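# Move one bottle from the cabinet onto the bench

## Task

Take a single bottle out of the cabinet and set it upright on the bench, while the remaining two bottles stay inside the cabinet.

## Robot and tools

Robot: two six-joint arms, left_arm and right_arm, each with a two-finger gripper whose fingers can fold. Each arm sits on its own carriage on a shared floor track: left_rail carries left_arm and is always the one at larger y; right_rail carries right_arm. These names do not match image sides. An arm's base is at x = 0, y = its carriage's position_m, z = 0.04 m, facing +x.

Scene frame: fixed to the table, whose top is z = 0. +z is up, +x is the direction the arms face, +y is to their left. The track lies along y at x = 0, with y = 0 at its middle; the table edge is at x = 0.17 m. Gripper fingers point along the gripper's own +z and close along its y. end_effector_position (m) is the point between the pads when closed; fingertips extend about 33 mm past it (about 9 mm when wide open). Printed hand poses can be off by a few cm.

Row layout (shared by execute_actions and move): 18 numbers, each in [-1, 1], always covering both arms: left_arm's six joint values (shoulder pan, shoulder lift, elbow, wrist 1, wrist 2, wrist 3), then its gripper position, force_limit, speed, then the same nine for right_arm. Joint values are offsets, not poses: they count from the Joint targets as they stood when the action or move began (not from the previous row), scaled so 1.0 = 2.222 rad. Sending the same offset in a new call moves the joint further. Stated joint ranges: pan, lift, wrists -6.283 to 6.283 rad; elbow -3.142 to 3.142. Asking more than 0.010 rad beyond a range end gets the call refused. To hold an arm still, send 0 for its joints. Gripper numbers are absolute: position +1 = open 140 mm, about -0.8 = pads touching, -1 = close until blocked. force_limit (-1 to +1) sets squeeze (about 14 N at -1 up to 58 N at +1 when closing at speed -1); speed sets finger rate (about 30 mm/s at -1, 140 at 0, 250 at +1); faster closes squeeze harder. Both start at +1. To leave a gripper unchanged, resend its last three numbers; 0 is itself a command.

execute_actions: actions is a list holding one action (or empty, which returns images and the scene number). An action may have rows (1 to 15 rows, one per 1/30 s step), steps (1 to 450, at least the number of rows, default 15), until, and rail commands. After the rows end, arms keep heading to the last row's target. cameras picks images by name or ["all"]. until stops the action when rail conditions hold, e.g. {"left_rail": {"position_status": ["!=", "moving"]}} or {"all": {"status": "ended"}}; numbers need a comparison (=, !=, <, <=, >, >=). It does not stop arms.

Rails: {"left_rail": {"position_m": y}} sends a carriage to an absolute track position in metres (left_rail -0.8 to 1.5, right_rail -1.5 to 0.8). speed_m_s 0.01 to 1 (start 1); acceleration_factor 0.1 to 1. {"stop": true} brakes it. Then run an action with until on that rail's position_status until it is not moving. Keep carriages about 0.78 m apart or more. A drive carries its arm in its current pose; let it arrive before aiming the gripper at a scene point.

move: target is one 18-number row or a list of up to 15, all offsets from the same starting Joint targets. All joints travel together; the gripper follows a curve, with no obstacle avoidance. speed: rad/s of the joint with the farthest to go, 0.01 to 3.14 (default 0.5), one number or one per target. blend: radians of corner rounding per target (0 = stop at each). stop_force: newtons, 3 to 120, ends an arm's path on a push of that size; use a slow speed with it, and leave it out when lifting off a contact. zero (with stop_force) re-zeroes the sensor first (default true). blocking=false returns after about 0.5 s while the move runs; then only wait or stop can follow until it ends. The result adds a move: line (done, off_target, moving, held, fault; limits=held if steps were withheld).

wait: seconds 0 to 10, holds last commands. stop: brakes a running move (fingers keep going). zoom_image: camera name plus region [x0, y0, x1, y1] in image pixels from the top-left, at most 504 wide and high, on a camera from the latest images. zero_wrist_force: arm = left_arm or right_arm. finished_scene: scene = the current scene number; irreversible.

Results: Joint positions/velocities per arm: rail (m) then six joints (rad). Joint targets: the commanded angles that next offsets count from. Tool commands; object_status: 0 moving, 1 blocked while opening, 2 blocked while closing (a grip), 3 reached or pads met. position_measured in counts: 3 open, 75 about 100 mm, 139 about 60 mm, 200 about 20 mm, 230 pads meet. Wrist force/torque in gripper axes. Rail position_status: moving, done, contact_stop, time_out, stopped, stopped_with_arm, stopped_for_other_arm, stopped_for_other_carriage; position_answer taken or not_taken. "joint command not followed" means the clearance check changed targets; "joint sent to its limit" means a joint was clipped at its end.

Cameras: cam_high, cam_low, cam_front, cam_side, cam_left_wrist, cam_right_wrist, each 672x504.

Avoid: dropping or letting go of moving bottles, knocking the other two over, anything leaving the table (track and metal strip count as off), hard impacts with cabinet or table, arms touching each other, and pushing into contacts (about 150 N or wrist torque 26 N m causes a 10 s fault stop). Grip near the fingertips for a firm hold; grips near the palm may be loose. Holding loads or stretched poses heats motors; at 85 °C an arm locks for 30 s or more.

Each tool is called after "Call:" as name([rows], argument=value, ...), one row to a line, values as JSON.

## Session

Call:
execute_actions(actions=[])

Scene clock: 0.00 s.
left_arm: end_effector_position=(+0.3456, +1.0432, +0.5800) position_measured=3 object_status=3 end_effector_quat_wxyz=(+0.000, +0.000, +1.000, +0.000) | right_arm: end_effector_position=(+0.3456, -1.1194, +0.5800) position_measured=3 object_status=3 end_effector_quat_wxyz=(+0.000, +0.000, +1.000, +0.000)
Joint positions: left_arm=[1.016 -0.316 -1.725 0.971 -0.816 -1.571 -0.316] | right_arm=[-1.147 -0.316 -1.725 0.971 -0.816 -1.571 -0.316]
Joint velocities: within noise
Joint torques (N m): no reading
Wrist force (N): no reading
Wrist torque (N m): no reading
Wrist force, peak (N): no reading
Joint targets: left_arm=[1.016 -0.316 -1.725 0.971 -0.816 -1.571 -0.316] | right_arm=[-1.147 -0.316 -1.725 0.971 -0.816 -1.571 -0.316]
Tool commands: left_gripper/position=+1.0 left_gripper/force_limit=+1.0 left_gripper/speed=+1.0 right_gripper/position=+1.0 right_gripper/force_limit=+1.0 right_gripper/speed=+1.0
left_rail: position_m=1.016 position_status=done
right_rail: position_m=-1.147 position_status=done

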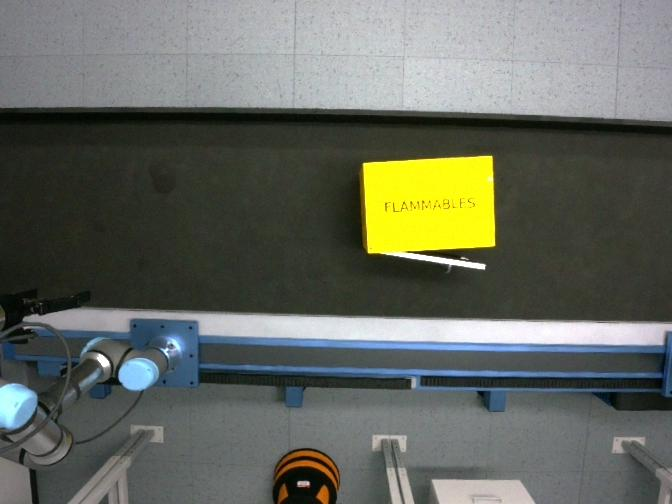

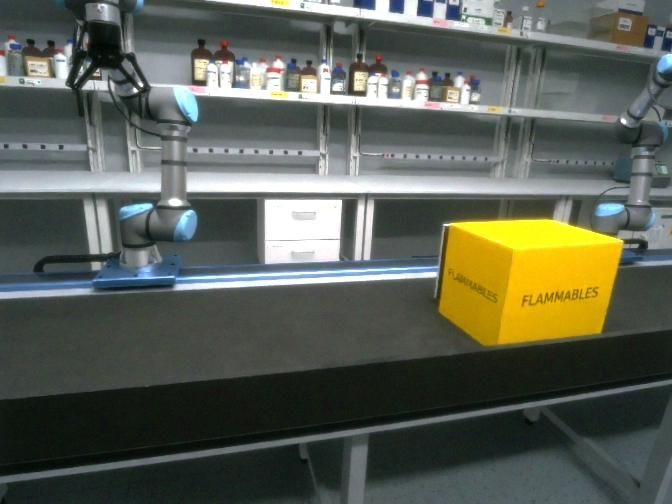

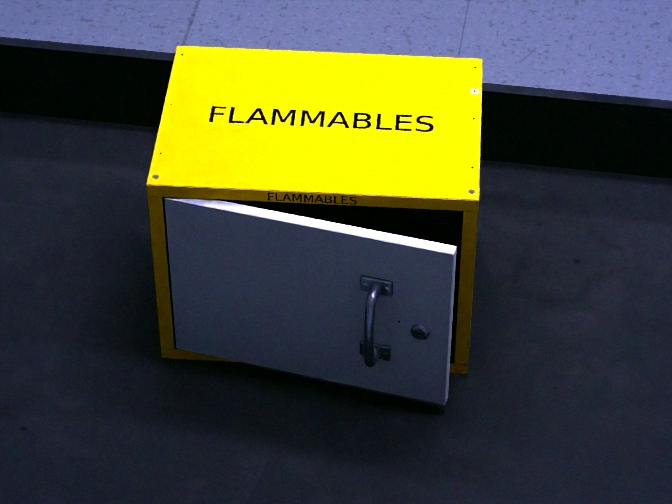

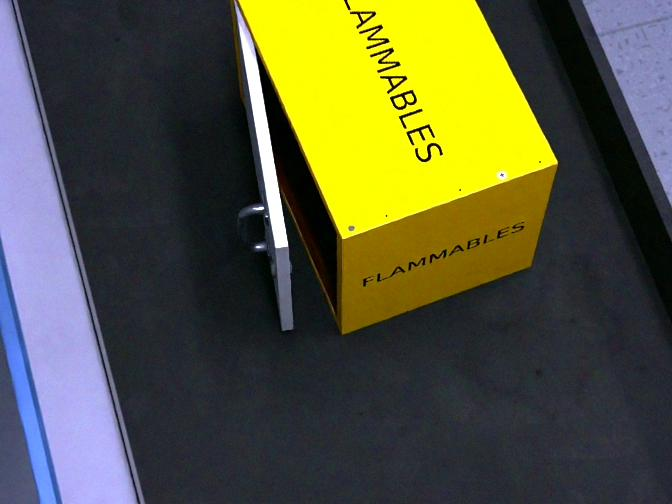

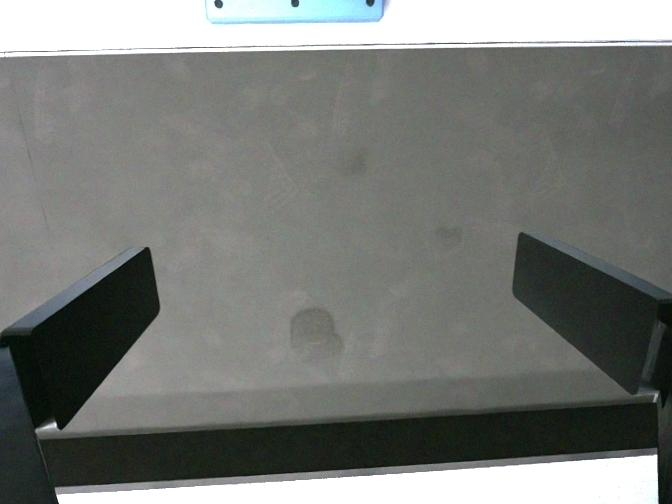

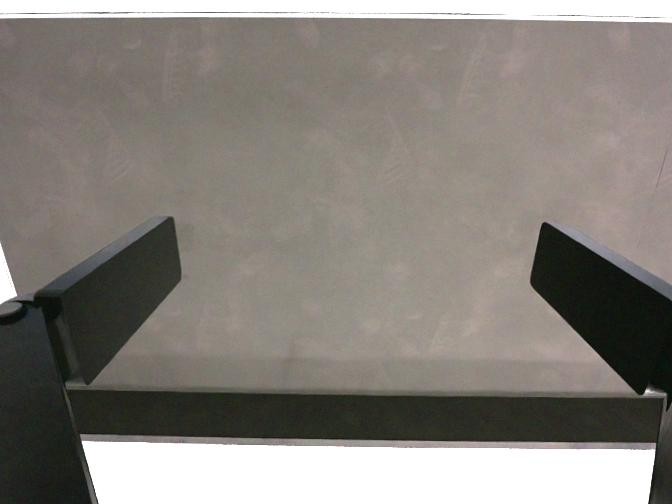

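Call:
execute_actions([
  {"right_rail": {"position_m": -0.40}, "steps": 200, "until": {"right_rail": {"position_status": ["!=", "moving"]}}},
], cameras=["cam_high", "cam_front", "cam_right_wrist"])

Scene clock: 177.47 s.
left_arm: end_effector_position=(+0.3456, +1.0432, +0.5800) position_measured=3 object_status=3 end_effector_quat_wxyz=(+0.000, +0.000, +1.000, +0.000) | right_arm: end_effector_position=(+0.3456, -0.3728, +0.5800) position_measured=3 object_status=3 end_effector_quat_wxyz=(+0.000, +0.000, +1.000, +0.000)
Joint positions: left_arm=[1.016 -0.316 -1.725 0.971 -0.816 -1.571 -0.316] | right_arm=[-0.4 -0.316 -1.725 0.971 -0.816 -1.571 -0.316]
Joint torques (N m): left_arm=[-0.74 -12.3 -21.24 -2.94 -0.17 0.13] | right_arm=[0.19 -12.62 -20.22 -2.7 -0.16 0.04]
Wrist force (N): left_arm=[0.2 0.1 -0.3] | right_arm=[0.1 0.0 -0.1]
Wrist torque (N m): left_arm=[0.03 -0.05 0.00] | right_arm=[0.00 -0.01 -0.01]
Wrist force, peak (N): left_arm=[0.6 0.2 -0.4] | right_arm=[0.0 -1.7 0.0]
Joint targets: left_arm=[1.016 -0.316 -1.725 0.971 -0.816 -1.571 -0.316] | right_arm=[-0.400 -0.316 -1.725 0.971 -0.816 -1.571 -0.316]
Tool commands: left_gripper/position=+1.0 left_gripper/force_limit=+1.0 left_gripper/speed=+1.0 right_gripper/position=+1.0 right_gripper/force_limit=+1.0 right_gripper/speed=+1.0
left_rail: position_m=1.016 position_status=done
right_rail: position_m=-0.400 position_status=done
Images, in order (width x height): cam_high 672x504, cam_front 672x504, cam_right_wrist 672x504.

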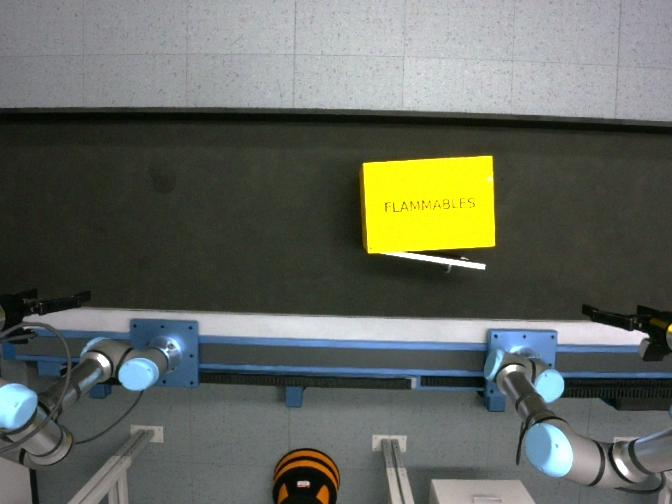

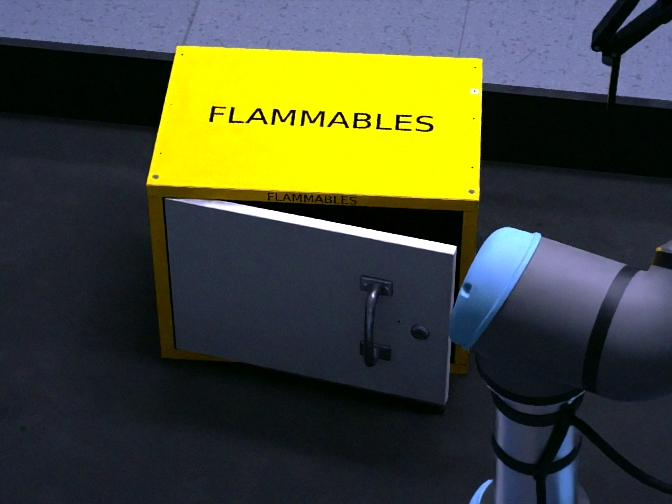

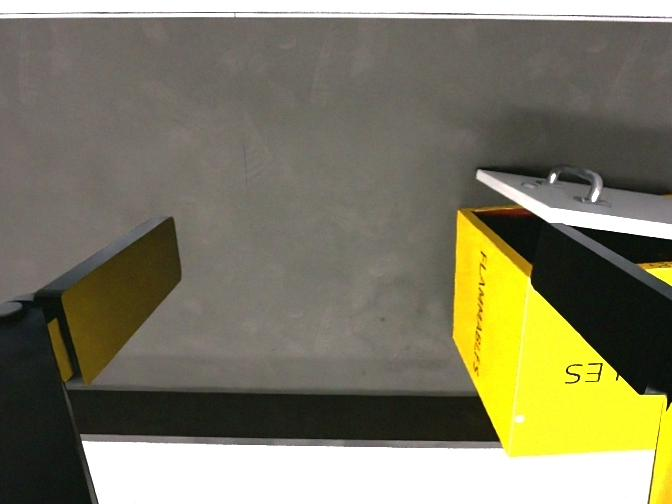

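Call:
move(target=[0,0,0,0,0,0,1,1,1,0.2933,0.1183,0.1220,-0.2406,0,0.2933,-1,-1,0], speed=0.8, cameras=["cam_high","cam_front","cam_right_wrist"])

Scene clock: 404.13 s.
left_arm: end_effector_position=(+0.3456, +1.0432, +0.5800) position_measured=3 object_status=3 end_effector_quat_wxyz=(+0.000, +0.000, +1.000, +0.000) | right_arm: end_effector_position=(+0.4552, -0.1002, +0.4000) position_measured=233 object_status=3 end_effector_quat_wxyz=(+0.000, +0.000, +1.000, +0.000)
Joint positions: left_arm=[1.016 -0.316 -1.725 0.971 -0.816 -1.571 -0.316] | right_arm=[-0.4 0.335 -1.463 1.241 -1.35 -1.571 0.335]
Joint torques (N m): left_arm=[-1.43 -13.05 -21.08 -3.08 -0.08 0.18] | right_arm=[7.17 -23.44 -14.84 -4.22 -0.14 1.93]
Wrist force (N): left_arm=[0.0 0.2 0.0] | right_arm=[0.1 0.1 0.0]
Wrist torque (N m): left_arm=[0.04 0.01 0.01] | right_arm=[0.02 -0.01 0.03]
Wrist force, peak (N): left_arm=[0.2 0.4 -0.4] | right_arm=[0.1 2.6 1.3]
Joint targets: left_arm=[1.016 -0.316 -1.725 0.971 -0.816 -1.571 -0.316] | right_arm=[-0.400 0.336 -1.462 1.242 -1.351 -1.571 0.336]
left_rail: position_m=1.016 position_status=done
right_rail: position_m=-0.400 position_status=done
move: done
Images, in order (width x height): cam_high 672x504, cam_front 672x504, cam_right_wrist 672x504.

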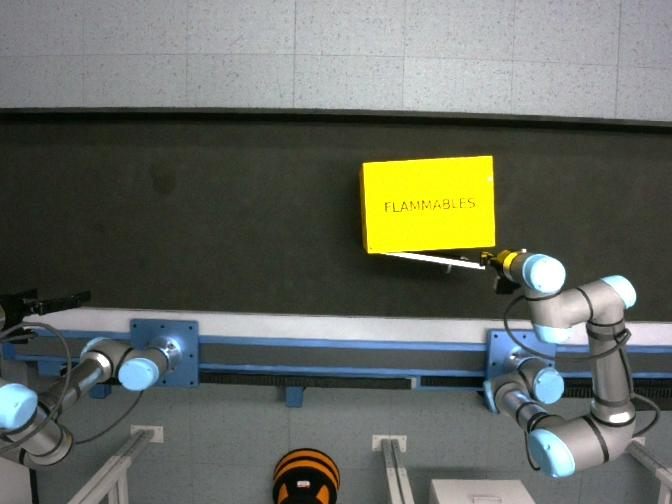

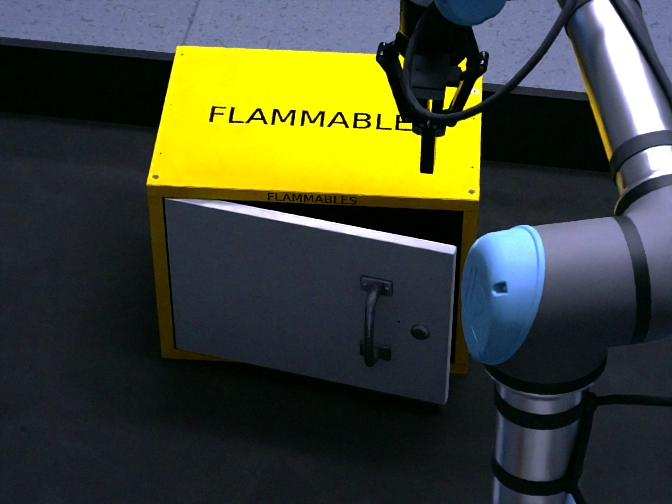

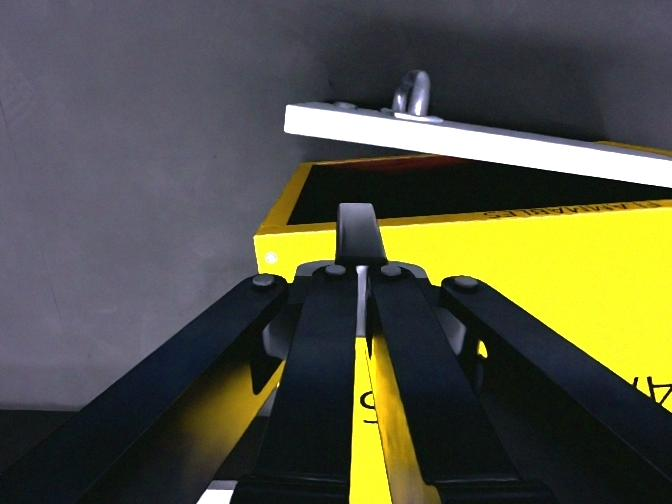

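Call:
move([
  [0,0,0,0,0,0,1,1,1,0.0014,-0.0143,0.0912,-0.0769,0,0.0014,-1,-1,0],
  [0,0,0,0,0,0,1,1,1,0.0014,-0.0139,0.1424,-0.1285,0,0.0014,-1,-1,0],
], speed=0.25, blend=0.03, stop_force=12, cameras=["cam_front","cam_right_wrist"])

Scene clock: 477.37 s.
left_arm: end_effector_position=(+0.3456, +1.0432, +0.5800) position_measured=3 object_status=3 end_effector_quat_wxyz=(+0.000, +0.000, +1.000, +0.000) | right_arm: end_effector_position=(+0.4501, -0.1001, +0.2898) position_measured=233 object_status=3 end_effector_quat_wxyz=(+0.000, +0.000, +1.000, +0.000)
Joint positions: left_arm=[1.016 -0.316 -1.725 0.971 -0.816 -1.571 -0.316] | right_arm=[-0.4 0.339 -1.493 1.558 -1.636 -1.571 0.339]
Joint torques (N m): left_arm=[-2.62 -12.23 -21.43 -3.05 -0.15 0.1] | right_arm=[6.93 -23.86 -16.34 -4.03 -0.12 1.82]
Wrist force (N): left_arm=[0.1 0.1 0.1] | right_arm=[-0.2 -0.1 -0.4]
Wrist torque (N m): left_arm=[0.02 -0.02 0.01] | right_arm=[-0.03 0.06 0.02]
Wrist force, peak (N): left_arm=[0.0 0.2 -0.6] | right_arm=[-0.1 0.0 -0.8]
Joint targets: left_arm=[1.016 -0.316 -1.725 0.971 -0.816 -1.571 -0.316] | right_arm=[-0.400 0.339 -1.493 1.558 -1.636 -1.571 0.339]
left_rail: position_m=1.016 position_status=done
right_rail: position_m=-0.400 position_status=done
move: done
Images, in order (width x height): cam_front 672x504, cam_right_wrist 672x504.

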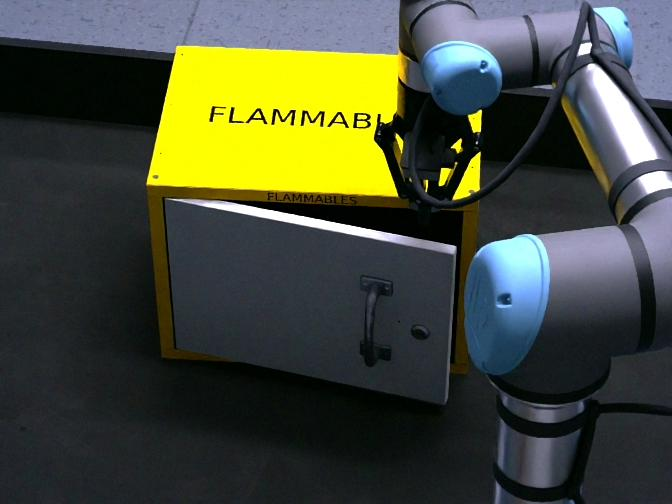

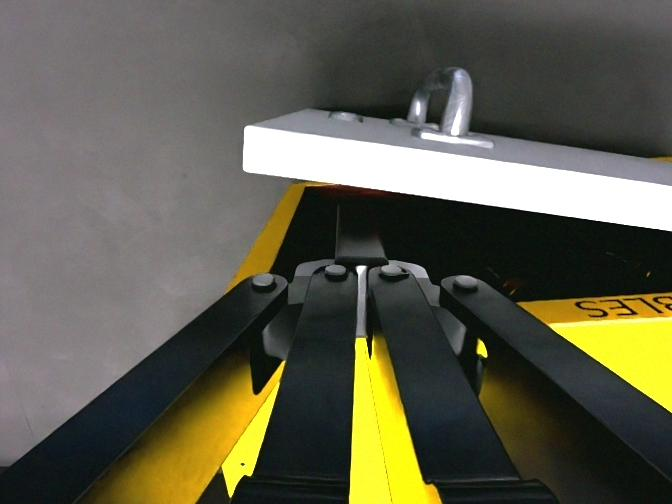

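Call:
move([
  [0,0,0,0,0,0,1,1,1,0.0374,-0.0446,0.0459,-0.0013,0,0.1454,-1,-1,0],
  [0,0,0,0,0,0,1,1,1,0.1431,-0.0531,0.0542,-0.0011,0,0.4311,-1,-1,0],
  [0,0,0,0,0,0,1,1,1,0.2348,0.0106,-0.0117,0.0011,0,0.7028,-1,-1,0],
  [0,0,0,0,0,0,1,1,1,0.2826,0.1041,-0.1258,0.0216,0,0.9307,-1,-1,0],
  [0,0,0,0,0,0,1,1,1,0.2858,0.1741,-0.2245,0.0504,0,0.995,-1,-1,0],
], speed=0.5, blend=0.08, stop_force=25, cameras=["cam_high","cam_front","cam_right_wrist"])

Scene clock: 504.70 s.
left_arm: end_effector_position=(+0.3456, +1.0432, +0.5800) position_measured=3 object_status=3 end_effector_quat_wxyz=(+0.000, +0.000, +1.000, +0.000) | right_arm: end_effector_position=(+0.2731, +0.2390, +0.2900) position_measured=233 object_status=3 end_effector_quat_wxyz=(+0.000, +0.709, +0.705, +0.000)
Joint positions: left_arm=[1.016 -0.316 -1.725 0.971 -0.816 -1.571 -0.316] | right_arm=[-0.4 0.974 -1.106 1.059 -1.524 -1.571 2.55]
Joint torques (N m): left_arm=[-2.28 -12.89 -20.96 -3.28 0.11 0.22] | right_arm=[8.28 -38.68 -38.81 -2.3 1.14 1.75]
Wrist force (N): left_arm=[-0.4 0.1 -0.1] | right_arm=[-2.4 -2.1 -0.5]
Wrist torque (N m): left_arm=[0.01 0.09 0.00] | right_arm=[-0.09 -0.15 0.04]
Wrist force, peak (N): left_arm=[-0.4 0.3 -0.6] | right_arm=[-3.1 -2.2 -0.6]
Joint targets: left_arm=[1.016 -0.316 -1.725 0.971 -0.816 -1.571 -0.316] | right_arm=[-0.400 0.974 -1.106 1.059 -1.524 -1.571 2.550]
left_rail: position_m=1.016 position_status=done
right_rail: position_m=-0.400 position_status=done
move: done
Images, in order (width x height): cam_high 672x504, cam_front 672x504, cam_right_wrist 672x504.

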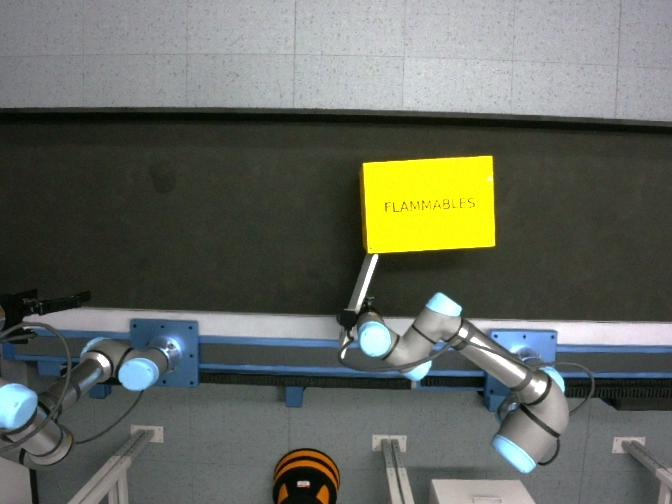

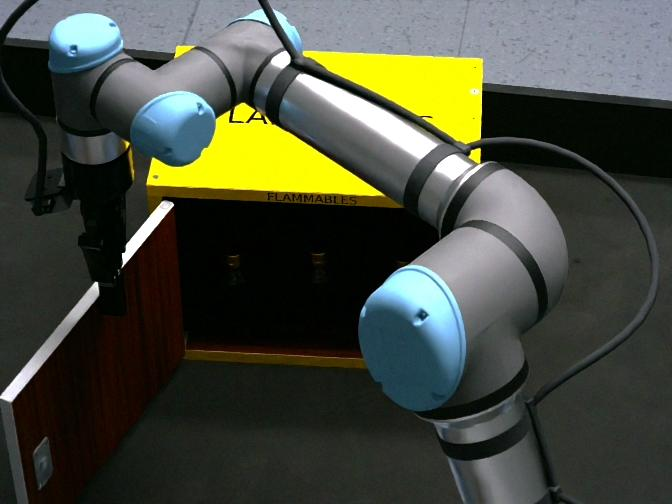

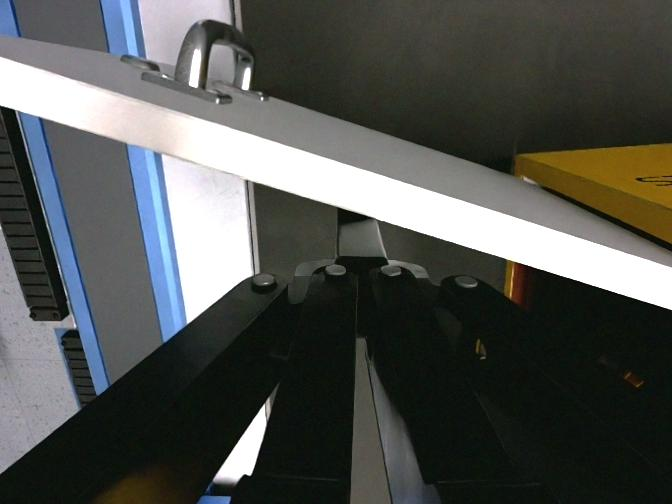

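Call:
zoom_image(camera="cam_front", region=[170, 190, 480, 380])

Call:
zoom_image(camera="cam_high", region=[330, 140, 520, 340])

Scaled by 1.626 from the camera's 672x504 image, which has a finer 960x720 frame.

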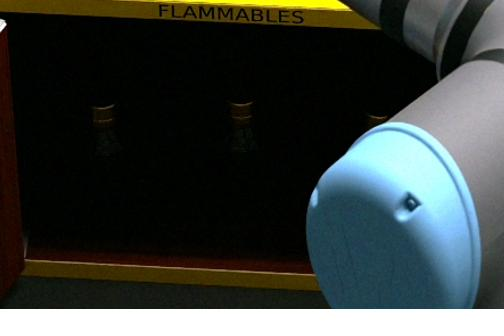

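Scaled by 2.520 from the camera's 672x504 image, which has a finer 960x720 frame.

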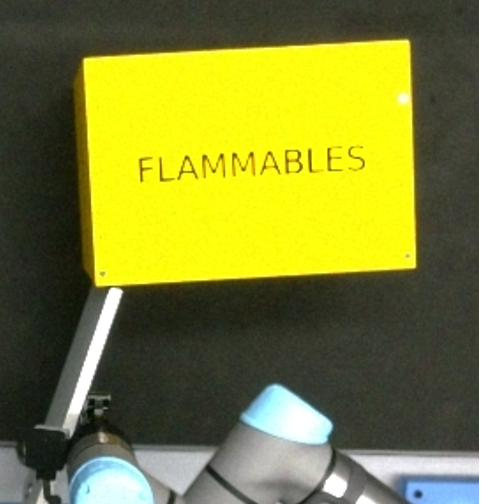

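Call:
move(target=[0,0,0,0,0,0,1,1,1,-0.0289,-0.1149,-0.0949,0.2097,0,-0.6076,-1,-1,0], speed=0.8)

Call:
move([
  [0,0,0,0,0,0,1,1,1,0.1482,-0.1317,0.3321,0.5066,-0.8848,-0.5401,-1,-1,0],
  [0,0,0,0,0,0,1,1,1,0.1482,0.0117,0.6046,0.0907,-0.8848,-0.5401,1,-1,0],
], speed=0.8, blend=[0.08,0], cameras=["cam_high","cam_front","cam_right_wrist"])

Scene clock: 591.43 s.
left_arm: end_effector_position=(+0.3456, +1.0432, +0.5800) position_measured=3 object_status=3 end_effector_quat_wxyz=(+0.000, +0.000, +1.000, +0.000) | right_arm: end_effector_position=(+0.2201, +0.1001, +0.4998) position_measured=233 object_status=3 end_effector_quat_wxyz=(+0.000, +0.145, +0.989, +0.000)
Joint positions: left_arm=[1.016 -0.316 -1.725 0.971 -0.816 -1.571 -0.316] | right_arm=[-0.4 0.91 -1.362 0.848 -1.058 -1.571 1.2]
Joint torques (N m): left_arm=[-1.85 -14.05 -19.42 -3.3 -0.22 0.08] | right_arm=[-6.27 -38.38 -35.3 -1.55 -2.07 -1.62]
Wrist force (N): left_arm=[0.1 -0.1 -0.2] | right_arm=[0.1 -0.2 -0.1]
Wrist torque (N m): left_arm=[-0.02 -0.03 0.00] | right_arm=[-0.06 -0.04 0.11]
Wrist force, peak (N): left_arm=[0.2 0.1 -0.6] | right_arm=[-2.9 -2.1 -0.3]
Joint targets: left_arm=[1.016 -0.316 -1.725 0.971 -0.816 -1.571 -0.316] | right_arm=[-0.400 0.910 -1.362 0.848 -1.058 -1.571 1.200]
left_rail: position_m=1.016 position_status=done
right_rail: position_m=-0.400 position_status=done
move: done

Scene clock: 593.83 s.
left_arm: end_effector_position=(+0.3456, +1.0432, +0.5800) position_measured=3 object_status=3 end_effector_quat_wxyz=(+0.000, +0.000, +1.000, +0.000) | right_arm: end_effector_position=(+0.2962, -0.1503, +0.5710) position_measured=233 object_status=3 end_effector_quat_wxyz=(+0.088, -0.465, +0.632, -0.613)
Joint positions: left_arm=[1.016 -0.316 -1.725 0.971 -0.816 -1.571 -0.316] | right_arm=[-0.4 1.107 -1.537 1.289 -0.387 -2.74 0.484]
Joint torques (N m): left_arm=[-1.32 -12.6 -20.06 -3.38 -0.27 0.2] | right_arm=[-5.93 -17.75 -35.92 -2.31 0.79 1.78]
Wrist force (N): left_arm=[0.3 -0.2 -0.1] | right_arm=[3.1 -3.5 -0.2]
Wrist torque (N m): left_arm=[-0.05 -0.05 0.00] | right_arm=[-0.57 -0.33 0.22]
Wrist force, peak (N): left_arm=[0.0 0.4 -0.4] | right_arm=[3.0 -5.5 -0.1]
Joint targets: left_arm=[1.016 -0.316 -1.725 0.971 -0.816 -1.571 -0.316] | right_arm=[-0.400 1.106 -1.537 1.289 -0.387 -2.740 0.484]
Tool commands: left_gripper/position=+1.0 left_gripper/force_limit=+1.0 left_gripper/speed=+1.0 right_gripper/position=-1.0 right_gripper/force_limit=-1.0 right_gripper/speed=+0.0
left_rail: position_m=1.016 position_status=done
right_rail: position_m=-0.400 position_status=done
move: held (right_arm; a check stopped the path); path passed 0 of 2 targets; target 2's new numbers were not sent; limits=held; right_arm: the elbow is farthest, 0.902 rad from its target
joint command not followed: on one or more control steps a check withheld the commanded joint targets of the right arm, and it was not sent them on those steps.
cause: the commanded joint targets, or the way to them, would bring two parts of the arm too close to each other (its gripper and another part of the arm, with joints 5 (wrist 1) to 7 (wrist 3) between them, 10 mm apart when it was first held).
Images, in order (width x height): cam_high 672x504, cam_front 672x504, cam_right_wrist 672x504.

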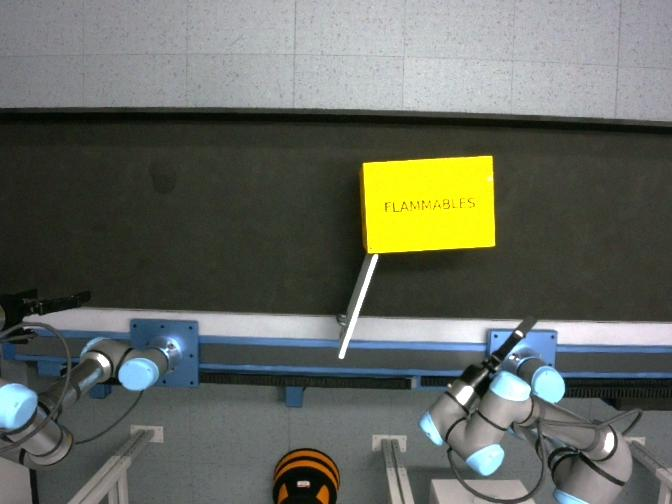

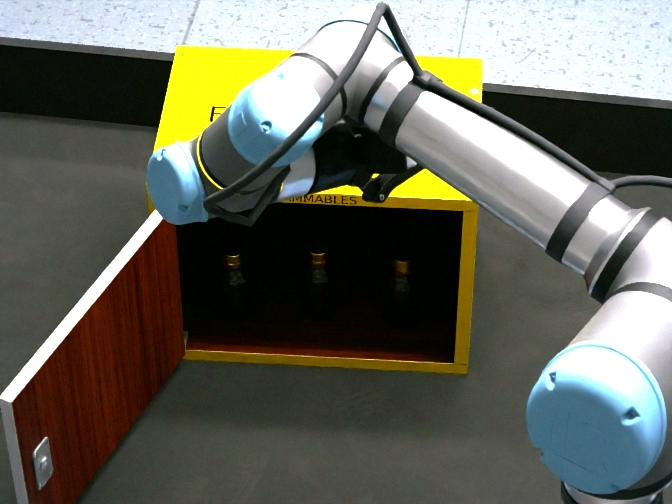

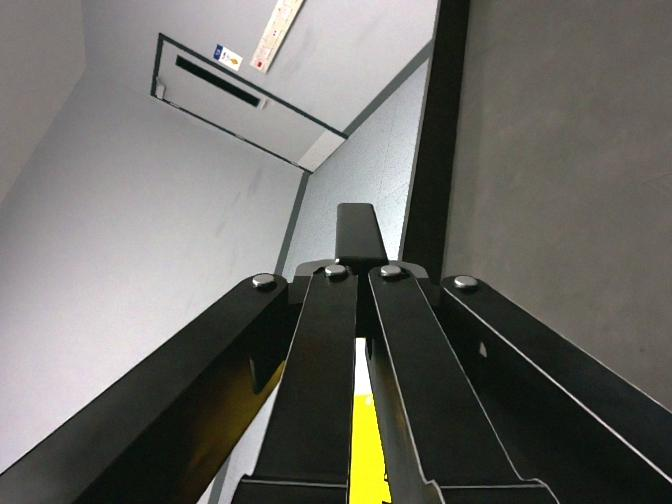

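Call:
execute_actions([
  {"right_rail": {"position_m": -0.27}, "steps": 200, "until": {"right_rail": {"position_status": ["!=", "moving"]}}},
])

Call:
move(target=[0,0,0,0,0,0,1,1,1,-0.3627,-0.1184,0.3200,-0.2691,0.9631,-0.1278,-1,-1,0], speed=1.0)

Call:
move(target=[0,0,0,0,0,0,1,1,1,0.0225,-0.0675,0.0900,0.1733,0.54,0,-1,-1,0], speed=0.8)

Scene clock: 663.03 s.
left_arm: end_effector_position=(+0.3456, +1.0432, +0.5800) position_measured=3 object_status=3 end_effector_quat_wxyz=(+0.000, +0.000, +1.000, +0.000) | right_arm: end_effector_position=(+0.2962, -0.0203, +0.5710) position_measured=233 object_status=3 end_effector_quat_wxyz=(+0.088, -0.465, +0.632, -0.613)
Joint positions: left_arm=[1.016 -0.316 -1.725 0.971 -0.816 -1.571 -0.316] | right_arm=[-0.27 1.106 -1.537 1.289 -0.387 -2.74 0.484]
Joint torques (N m): left_arm=[-1.63 -13.23 -20.38 -3.24 -0.05 0.1] | right_arm=[-4.67 -27.7 -28.67 -0.57 -0.61 1.75]
Wrist force (N): left_arm=[-0.3 0.0 -0.3] | right_arm=[2.7 -3.8 0.0]
Wrist torque (N m): left_arm=[-0.01 0.07 0.00] | right_arm=[-0.63 -0.27 0.22]
Wrist force, peak (N): left_arm=[-0.3 -0.5 -0.4] | right_arm=[3.8 -3.8 0.5]
Joint targets: left_arm=[1.016 -0.316 -1.725 0.971 -0.816 -1.571 -0.316] | right_arm=[-0.270 1.106 -1.537 1.289 -0.387 -2.740 0.484]
Tool commands: left_gripper/position=+1.0 left_gripper/force_limit=+1.0 left_gripper/speed=+1.0 right_gripper/position=-1.0 right_gripper/force_limit=-1.0 right_gripper/speed=+0.0
left_rail: position_m=1.016 position_status=done
right_rail: position_m=-0.270 position_status=done

Scene clock: 666.07 s.
left_arm: end_effector_position=(+0.3456, +1.0432, +0.5800) position_measured=3 object_status=3 end_effector_quat_wxyz=(+0.000, +0.000, +1.000, +0.000) | right_arm: end_effector_position=(+0.1081, +0.1719, +0.3438) position_measured=233 object_status=3 end_effector_quat_wxyz=(-0.435, +0.137, +0.825, +0.334)
Joint positions: left_arm=[1.016 -0.316 -1.725 0.971 -0.816 -1.571 -0.316] | right_arm=[-0.27 0.301 -1.8 2 -0.985 -0.6 0.2]
Joint torques (N m): left_arm=[-1.94 -12.57 -19.91 -3.41 -0.1 0] | right_arm=[-5.9 -19.04 -14.45 -2.4 3.61 -1.58]
Wrist force (N): left_arm=[0.2 0.0 0.0] | right_arm=[2.3 1.9 0.2]
Wrist torque (N m): left_arm=[-0.01 -0.03 0.00] | right_arm=[0.02 -0.01 0.32]
Wrist force, peak (N): left_arm=[0.2 0.3 -0.6] | right_arm=[3.0 -4.6 -0.9]
Joint targets: left_arm=[1.016 -0.316 -1.725 0.971 -0.816 -1.571 -0.316] | right_arm=[-0.270 0.301 -1.800 2.000 -0.985 -0.600 0.200]
left_rail: position_m=1.016 position_status=done
right_rail: position_m=-0.270 position_status=done
move: done

Scene clock: 668.37 s.
left_arm: end_effector_position=(+0.3456, +1.0432, +0.5800) position_measured=3 object_status=3 end_effector_quat_wxyz=(+0.000, +0.000, +1.000, +0.000) | right_arm: end_effector_position=(+0.2623, +0.2413, +0.4668) position_measured=233 object_status=3 end_effector_quat_wxyz=(-0.454, +0.477, +0.419, +0.625)
Joint positions: left_arm=[1.016 -0.316 -1.725 0.971 -0.816 -1.571 -0.316] | right_arm=[-0.27 0.351 -1.95 2.2 -0.6 0.6 0.2]
Joint torques (N m): left_arm=[-2.45 -12.3 -20.37 -3.36 -0.25 0.23] | right_arm=[7.13 -13.91 -15.89 -0.87 2.27 -1.62]
Wrist force (N): left_arm=[0.1 0.1 -0.4] | right_arm=[3.5 0.9 1.2]
Wrist torque (N m): left_arm=[0.01 -0.02 0.00] | right_arm=[-0.22 -0.13 0.40]
Wrist force, peak (N): left_arm=[-0.6 0.1 0.1] | right_arm=[3.3 2.3 1.1]
Joint targets: left_arm=[1.016 -0.316 -1.725 0.971 -0.816 -1.571 -0.316] | right_arm=[-0.270 0.351 -1.950 2.200 -0.600 0.600 0.200]
left_rail: position_m=1.016 position_status=done
right_rail: position_m=-0.270 position_status=done
move: done

Call:
move(target=[0,0,0,0,0,0,1,1,1,0.0279,-0.0658,0.1059,0.1174,0.5944,-0.09,1,-1,0], speed=0.8, cameras=["cam_high","cam_front","cam_side","cam_right_wrist"])

Scene clock: 686.03 s.
left_arm: end_effector_position=(+0.3456, +1.0432, +0.5800) position_measured=3 object_status=3 end_effector_quat_wxyz=(+0.000, +0.000, +1.000, +0.000) | right_arm: end_effector_position=(+0.4007, -0.0655, +0.3400) position_measured=3 object_status=3 end_effector_quat_wxyz=(-0.022, +0.707, +0.022, +0.707)
Joint positions: left_arm=[1.016 -0.316 -1.725 0.971 -0.816 -1.571 -0.316] | right_arm=[-0.27 0.413 -2.096 2.435 -0.339 1.921 0]
Joint torques (N m): left_arm=[-0.94 -11.69 -19.01 -3.55 -0.01 0.07] | right_arm=[7.84 -8.08 -14.49 -0.68 1.95 -1.71]
Wrist force (N): left_arm=[-0.2 0.1 0.1] | right_arm=[3.8 0.1 0.5]
Wrist torque (N m): left_arm=[0.01 0.04 0.00] | right_arm=[-0.33 -0.17 0.41]
Wrist force, peak (N): left_arm=[-0.1 0.6 0.0] | right_arm=[4.4 0.1 1.2]
Joint targets: left_arm=[1.016 -0.316 -1.725 0.971 -0.816 -1.571 -0.316] | right_arm=[-0.270 0.413 -2.096 2.435 -0.339 1.921 0.000]
left_rail: position_m=1.016 position_status=done
right_rail: position_m=-0.270 position_status=done
move: done
Images, in order (width x height): cam_high 672x504, cam_front 672x504, cam_side 672x504, cam_right_wrist 672x504.

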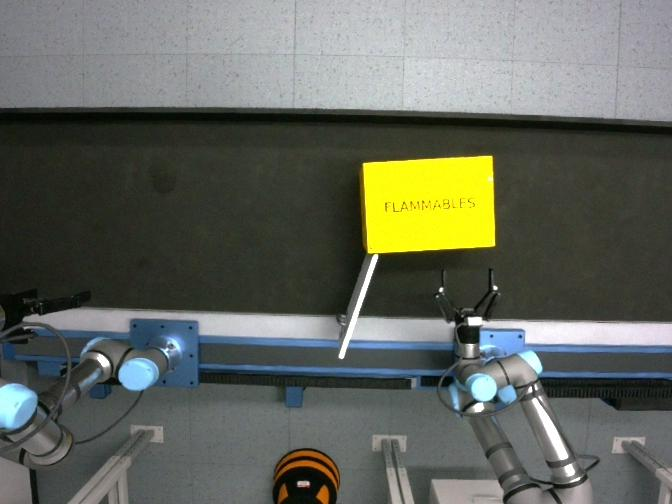

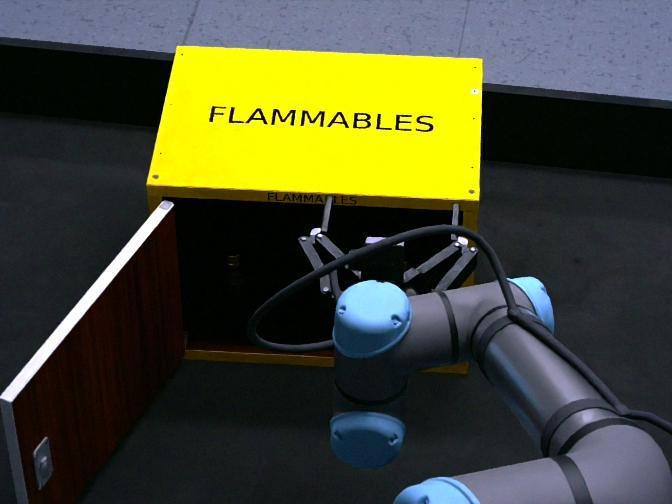

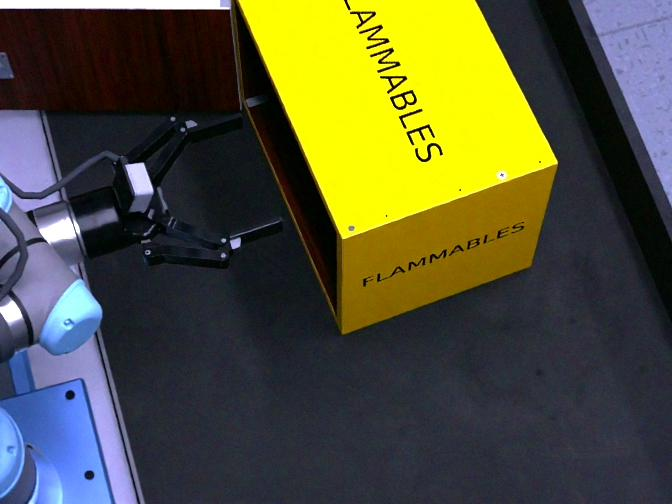

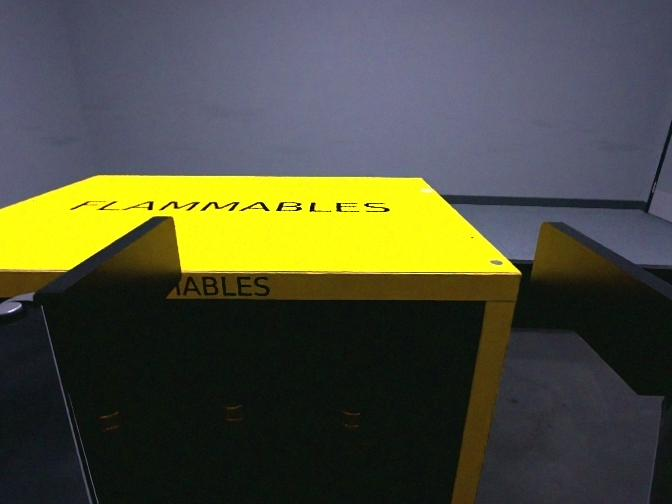

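Call:
zoom_image(camera="cam_right_wrist", region=[70, 290, 490, 504])

Call:
zoom_image(camera="cam_side", region=[200, 60, 400, 350])

Scaled by 1.200 from the camera's 672x504 image, which has a finer 960x720 frame.

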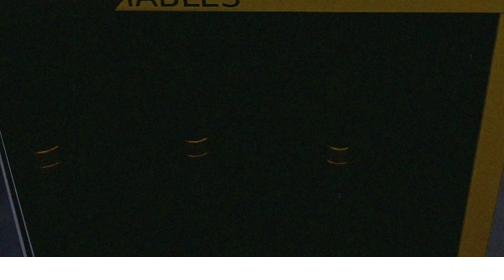

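Scaled by 1.738 from the camera's 672x504 image, which has a finer 960x720 frame.

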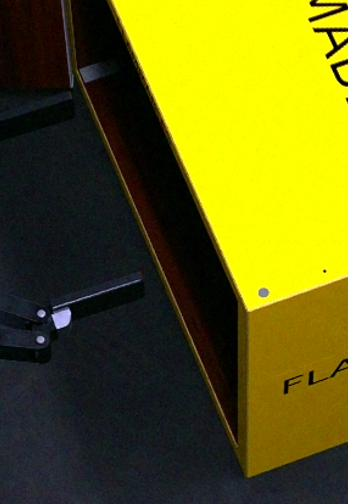

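Call:
execute_actions([
  {"right_rail": {"position_m": -0.35}, "steps": 200, "until": {"right_rail": {"position_status": ["!=", "moving"]}}},
])

Call:
move(target=[0,0,0,0,0,0,1,1,1,0.1503,0.3464,0.0399,-0.3863,0.1498,0,1,-1,0], speed=0.6, stop_force=20, cameras=["cam_high","cam_front","cam_side","cam_right_wrist"])

Scene clock: 756.80 s.
left_arm: end_effector_position=(+0.3456, +1.0432, +0.5800) position_measured=3 object_status=3 end_effector_quat_wxyz=(+0.000, +0.000, +1.000, +0.000) | right_arm: end_effector_position=(+0.4007, -0.1456, +0.3400) position_measured=3 object_status=3 end_effector_quat_wxyz=(-0.022, +0.707, +0.022, +0.707)
Joint positions: left_arm=[1.016 -0.316 -1.725 0.971 -0.816 -1.571 -0.316] | right_arm=[-0.35 0.413 -2.096 2.435 -0.339 1.921 0]
Joint torques (N m): left_arm=[-1.48 -13.3 -19.55 -3.43 -0.03 0.15] | right_arm=[4.47 -5.99 -17.92 -2.02 1.47 -1.54]
Wrist force (N): left_arm=[0.1 0.2 0.2] | right_arm=[3.7 0.4 0.5]
Wrist torque (N m): left_arm=[0.03 -0.03 0.01] | right_arm=[-0.28 -0.15 0.40]
Wrist force, peak (N): left_arm=[-0.3 0.6 -0.1] | right_arm=[4.0 1.3 0.3]
Joint targets: left_arm=[1.016 -0.316 -1.725 0.971 -0.816 -1.571 -0.316] | right_arm=[-0.350 0.413 -2.096 2.435 -0.339 1.921 0.000]
Tool commands: left_gripper/position=+1.0 left_gripper/force_limit=+1.0 left_gripper/speed=+1.0 right_gripper/position=+1.0 right_gripper/force_limit=-1.0 right_gripper/speed=+0.0
left_rail: position_m=1.016 position_status=done
right_rail: position_m=-0.350 position_status=done

Scene clock: 759.57 s.
left_arm: end_effector_position=(+0.3456, +1.0432, +0.5800) position_measured=3 object_status=3 end_effector_quat_wxyz=(+0.000, +0.000, +1.000, +0.000) | right_arm: end_effector_position=(+0.4005, -0.0654, +0.1499) position_measured=3 object_status=3 end_effector_quat_wxyz=(-0.023, +0.707, +0.022, +0.707)
Joint positions: left_arm=[1.016 -0.316 -1.725 0.971 -0.816 -1.571 -0.316] | right_arm=[-0.35 0.747 -1.326 2.524 -1.197 2.254 0]
Joint torques (N m): left_arm=[-1.06 -13.14 -20.5 -3.34 -0.23 0.07] | right_arm=[7.36 -14.29 1.2 -3.07 2.02 -1.08]
Wrist force (N): left_arm=[-0.3 0.1 0.2] | right_arm=[3.6 0.5 0.4]
Wrist torque (N m): left_arm=[0.01 0.05 0.01] | right_arm=[-0.22 -0.08 0.45]
Wrist force, peak (N): left_arm=[-0.2 0.7 -0.1] | right_arm=[4.4 0.7 -0.1]
Joint targets: left_arm=[1.016 -0.316 -1.725 0.971 -0.816 -1.571 -0.316] | right_arm=[-0.350 0.747 -1.326 2.524 -1.197 2.254 0.000]
left_rail: position_m=1.016 position_status=done
right_rail: position_m=-0.350 position_status=done
move: done
Images, in order (width x height): cam_high 672x504, cam_front 672x504, cam_side 672x504, cam_right_wrist 672x504.

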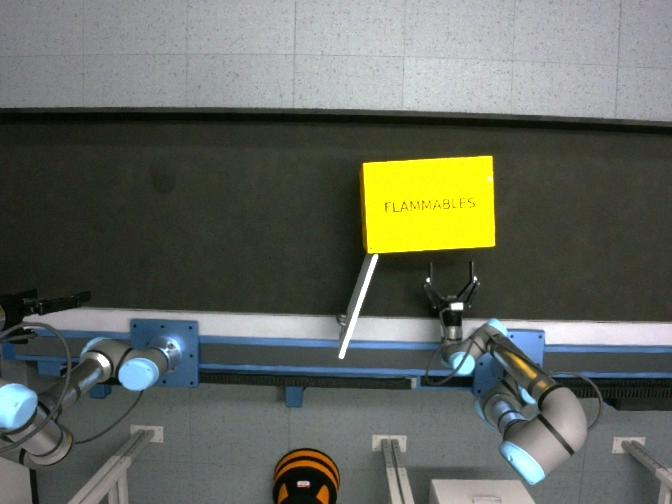

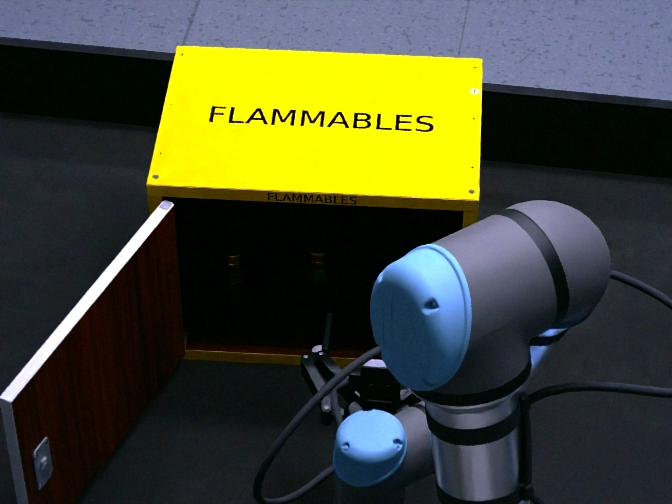

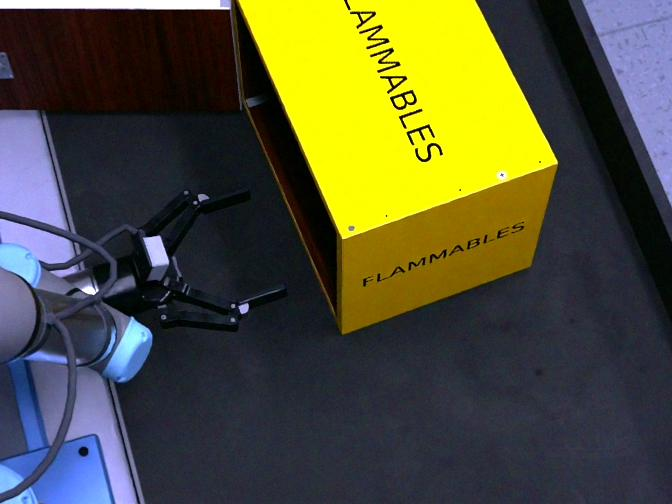

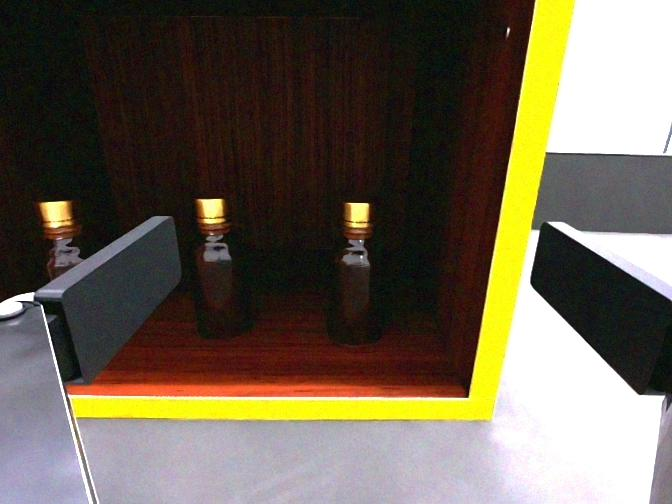

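Call:
move(target=[0,0,0,0,0,0,1,1,1,-0.0299,0.1447,-0.0014,-0.1433,-0.0299,0,0.05,-1,0], speed=0.4, stop_force=15, cameras=["cam_side","cam_right_wrist"])

Scene clock: 840.83 s.
left_arm: end_effector_position=(+0.3456, +1.0432, +0.5800) position_measured=3 object_status=3 end_effector_quat_wxyz=(+0.000, +0.000, +1.000, +0.000) | right_arm: end_effector_position=(+0.4206, -0.0698, +0.0699) position_measured=123 object_status=3 end_effector_quat_wxyz=(-0.023, +0.707, +0.022, +0.707)
Joint positions: left_arm=[1.016 -0.316 -1.725 0.971 -0.816 -1.571 -0.316] | right_arm=[-0.35 0.68 -1.005 2.521 -1.516 2.187 0]
Joint torques (N m): left_arm=[-1.1 -12.98 -20.46 -3.48 -0.12 0.18] | right_arm=[-4.53 -19.45 -14.47 -3.26 -2.4 -0.4]
Wrist force (N): left_arm=[0.2 0.0 -0.5] | right_arm=[3.4 -0.1 0.5]
Wrist torque (N m): left_arm=[0.00 -0.03 0.01] | right_arm=[-0.34 -0.10 0.46]
Wrist force, peak (N): left_arm=[-0.6 0.6 -0.1] | right_arm=[4.6 0.4 0.2]
Joint targets: left_arm=[1.016 -0.316 -1.725 0.971 -0.816 -1.571 -0.316] | right_arm=[-0.350 0.680 -1.005 2.521 -1.516 2.187 0.000]
left_rail: position_m=1.016 position_status=done
right_rail: position_m=-0.350 position_status=done
move: done
Images, in order (width x height): cam_side 672x504, cam_right_wrist 672x504.

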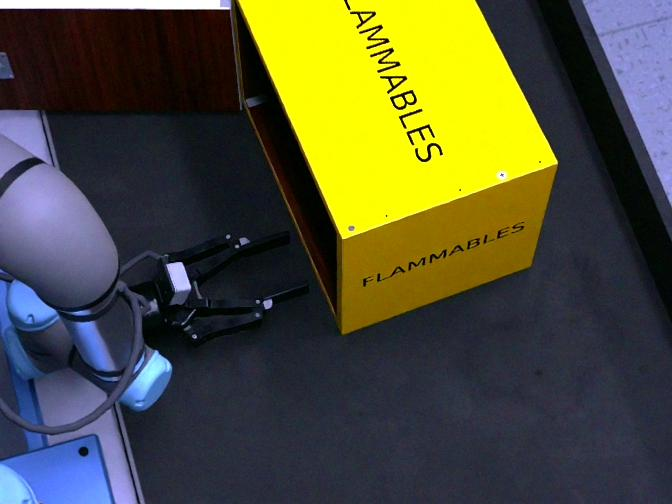

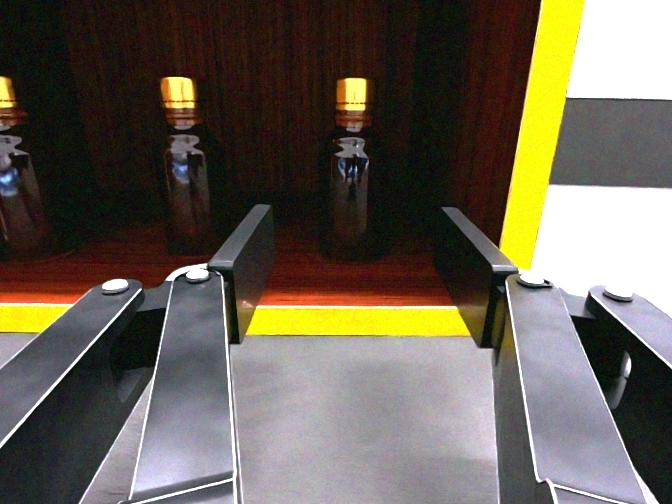

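Call:
move([
  [0,0,0,0,0,0,1,1,1,-0.0604,0.0187,-0.0438,0.0251,-0.0604,0,0.05,-1,0],
  [0,0,0,0,0,0,1,1,1,-0.1005,0.0300,-0.0998,0.0698,-0.1005,0,0.05,-1,0],
], speed=0.15, blend=0.02, stop_force=6, cameras=["cam_front","cam_right_wrist"])

Scene clock: 875.87 s.
left_arm: end_effector_position=(+0.3456, +1.0432, +0.5800) position_measured=3 object_status=3 end_effector_quat_wxyz=(+0.000, +0.000, +1.000, +0.000) | right_arm: end_effector_position=(+0.5506, -0.0637, +0.0619) position_measured=123 object_status=3 end_effector_quat_wxyz=(-0.023, +0.707, +0.022, +0.707)
Joint positions: left_arm=[1.016 -0.316 -1.725 0.971 -0.816 -1.571 -0.316] | right_arm=[-0.35 0.457 -0.938 2.299 -1.361 1.964 0]
Joint torques (N m): left_arm=[-1.85 -12.4 -19.2 -3.63 -0.18 0.03] | right_arm=[-6.29 -26.81 -18.17 -0.88 -2.45 0.04]
Wrist force (N): left_arm=[-0.2 0.2 -0.4] | right_arm=[3.6 0.1 0.4]
Wrist torque (N m): left_arm=[0.03 0.04 0.00] | right_arm=[-0.32 -0.12 0.45]
Wrist force, peak (N): left_arm=[-0.3 0.6 0.2] | right_arm=[3.8 0.5 0.6]
Joint targets: left_arm=[1.016 -0.316 -1.725 0.971 -0.816 -1.571 -0.316] | right_arm=[-0.350 0.457 -0.938 2.299 -1.361 1.964 0.000]
left_rail: position_m=1.016 position_status=done
right_rail: position_m=-0.350 position_status=done
move: done
Images, in order (width x height): cam_front 672x504, cam_right_wrist 672x504.

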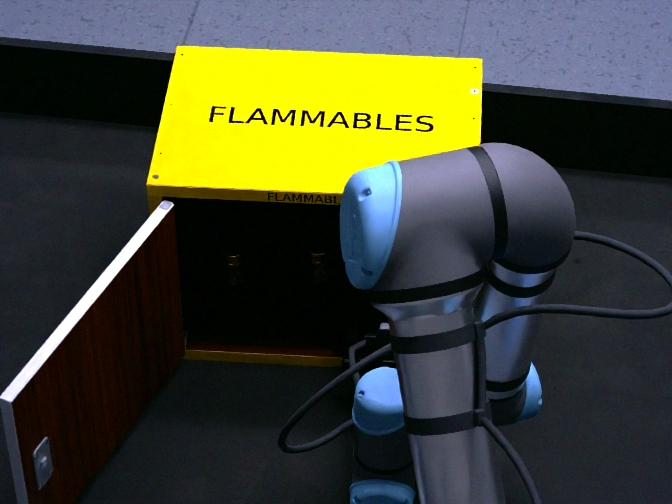

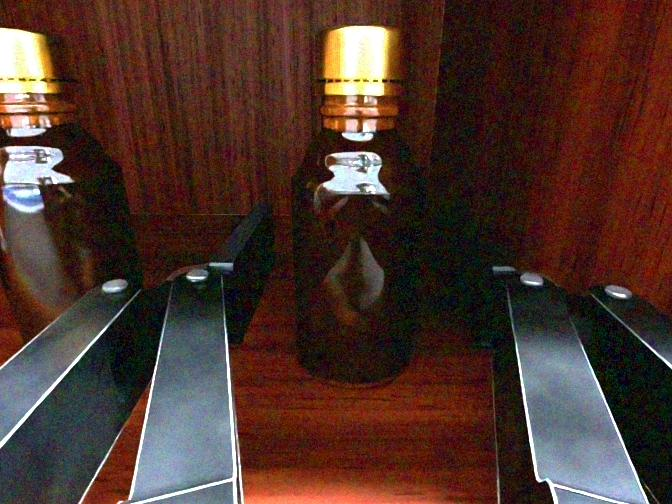

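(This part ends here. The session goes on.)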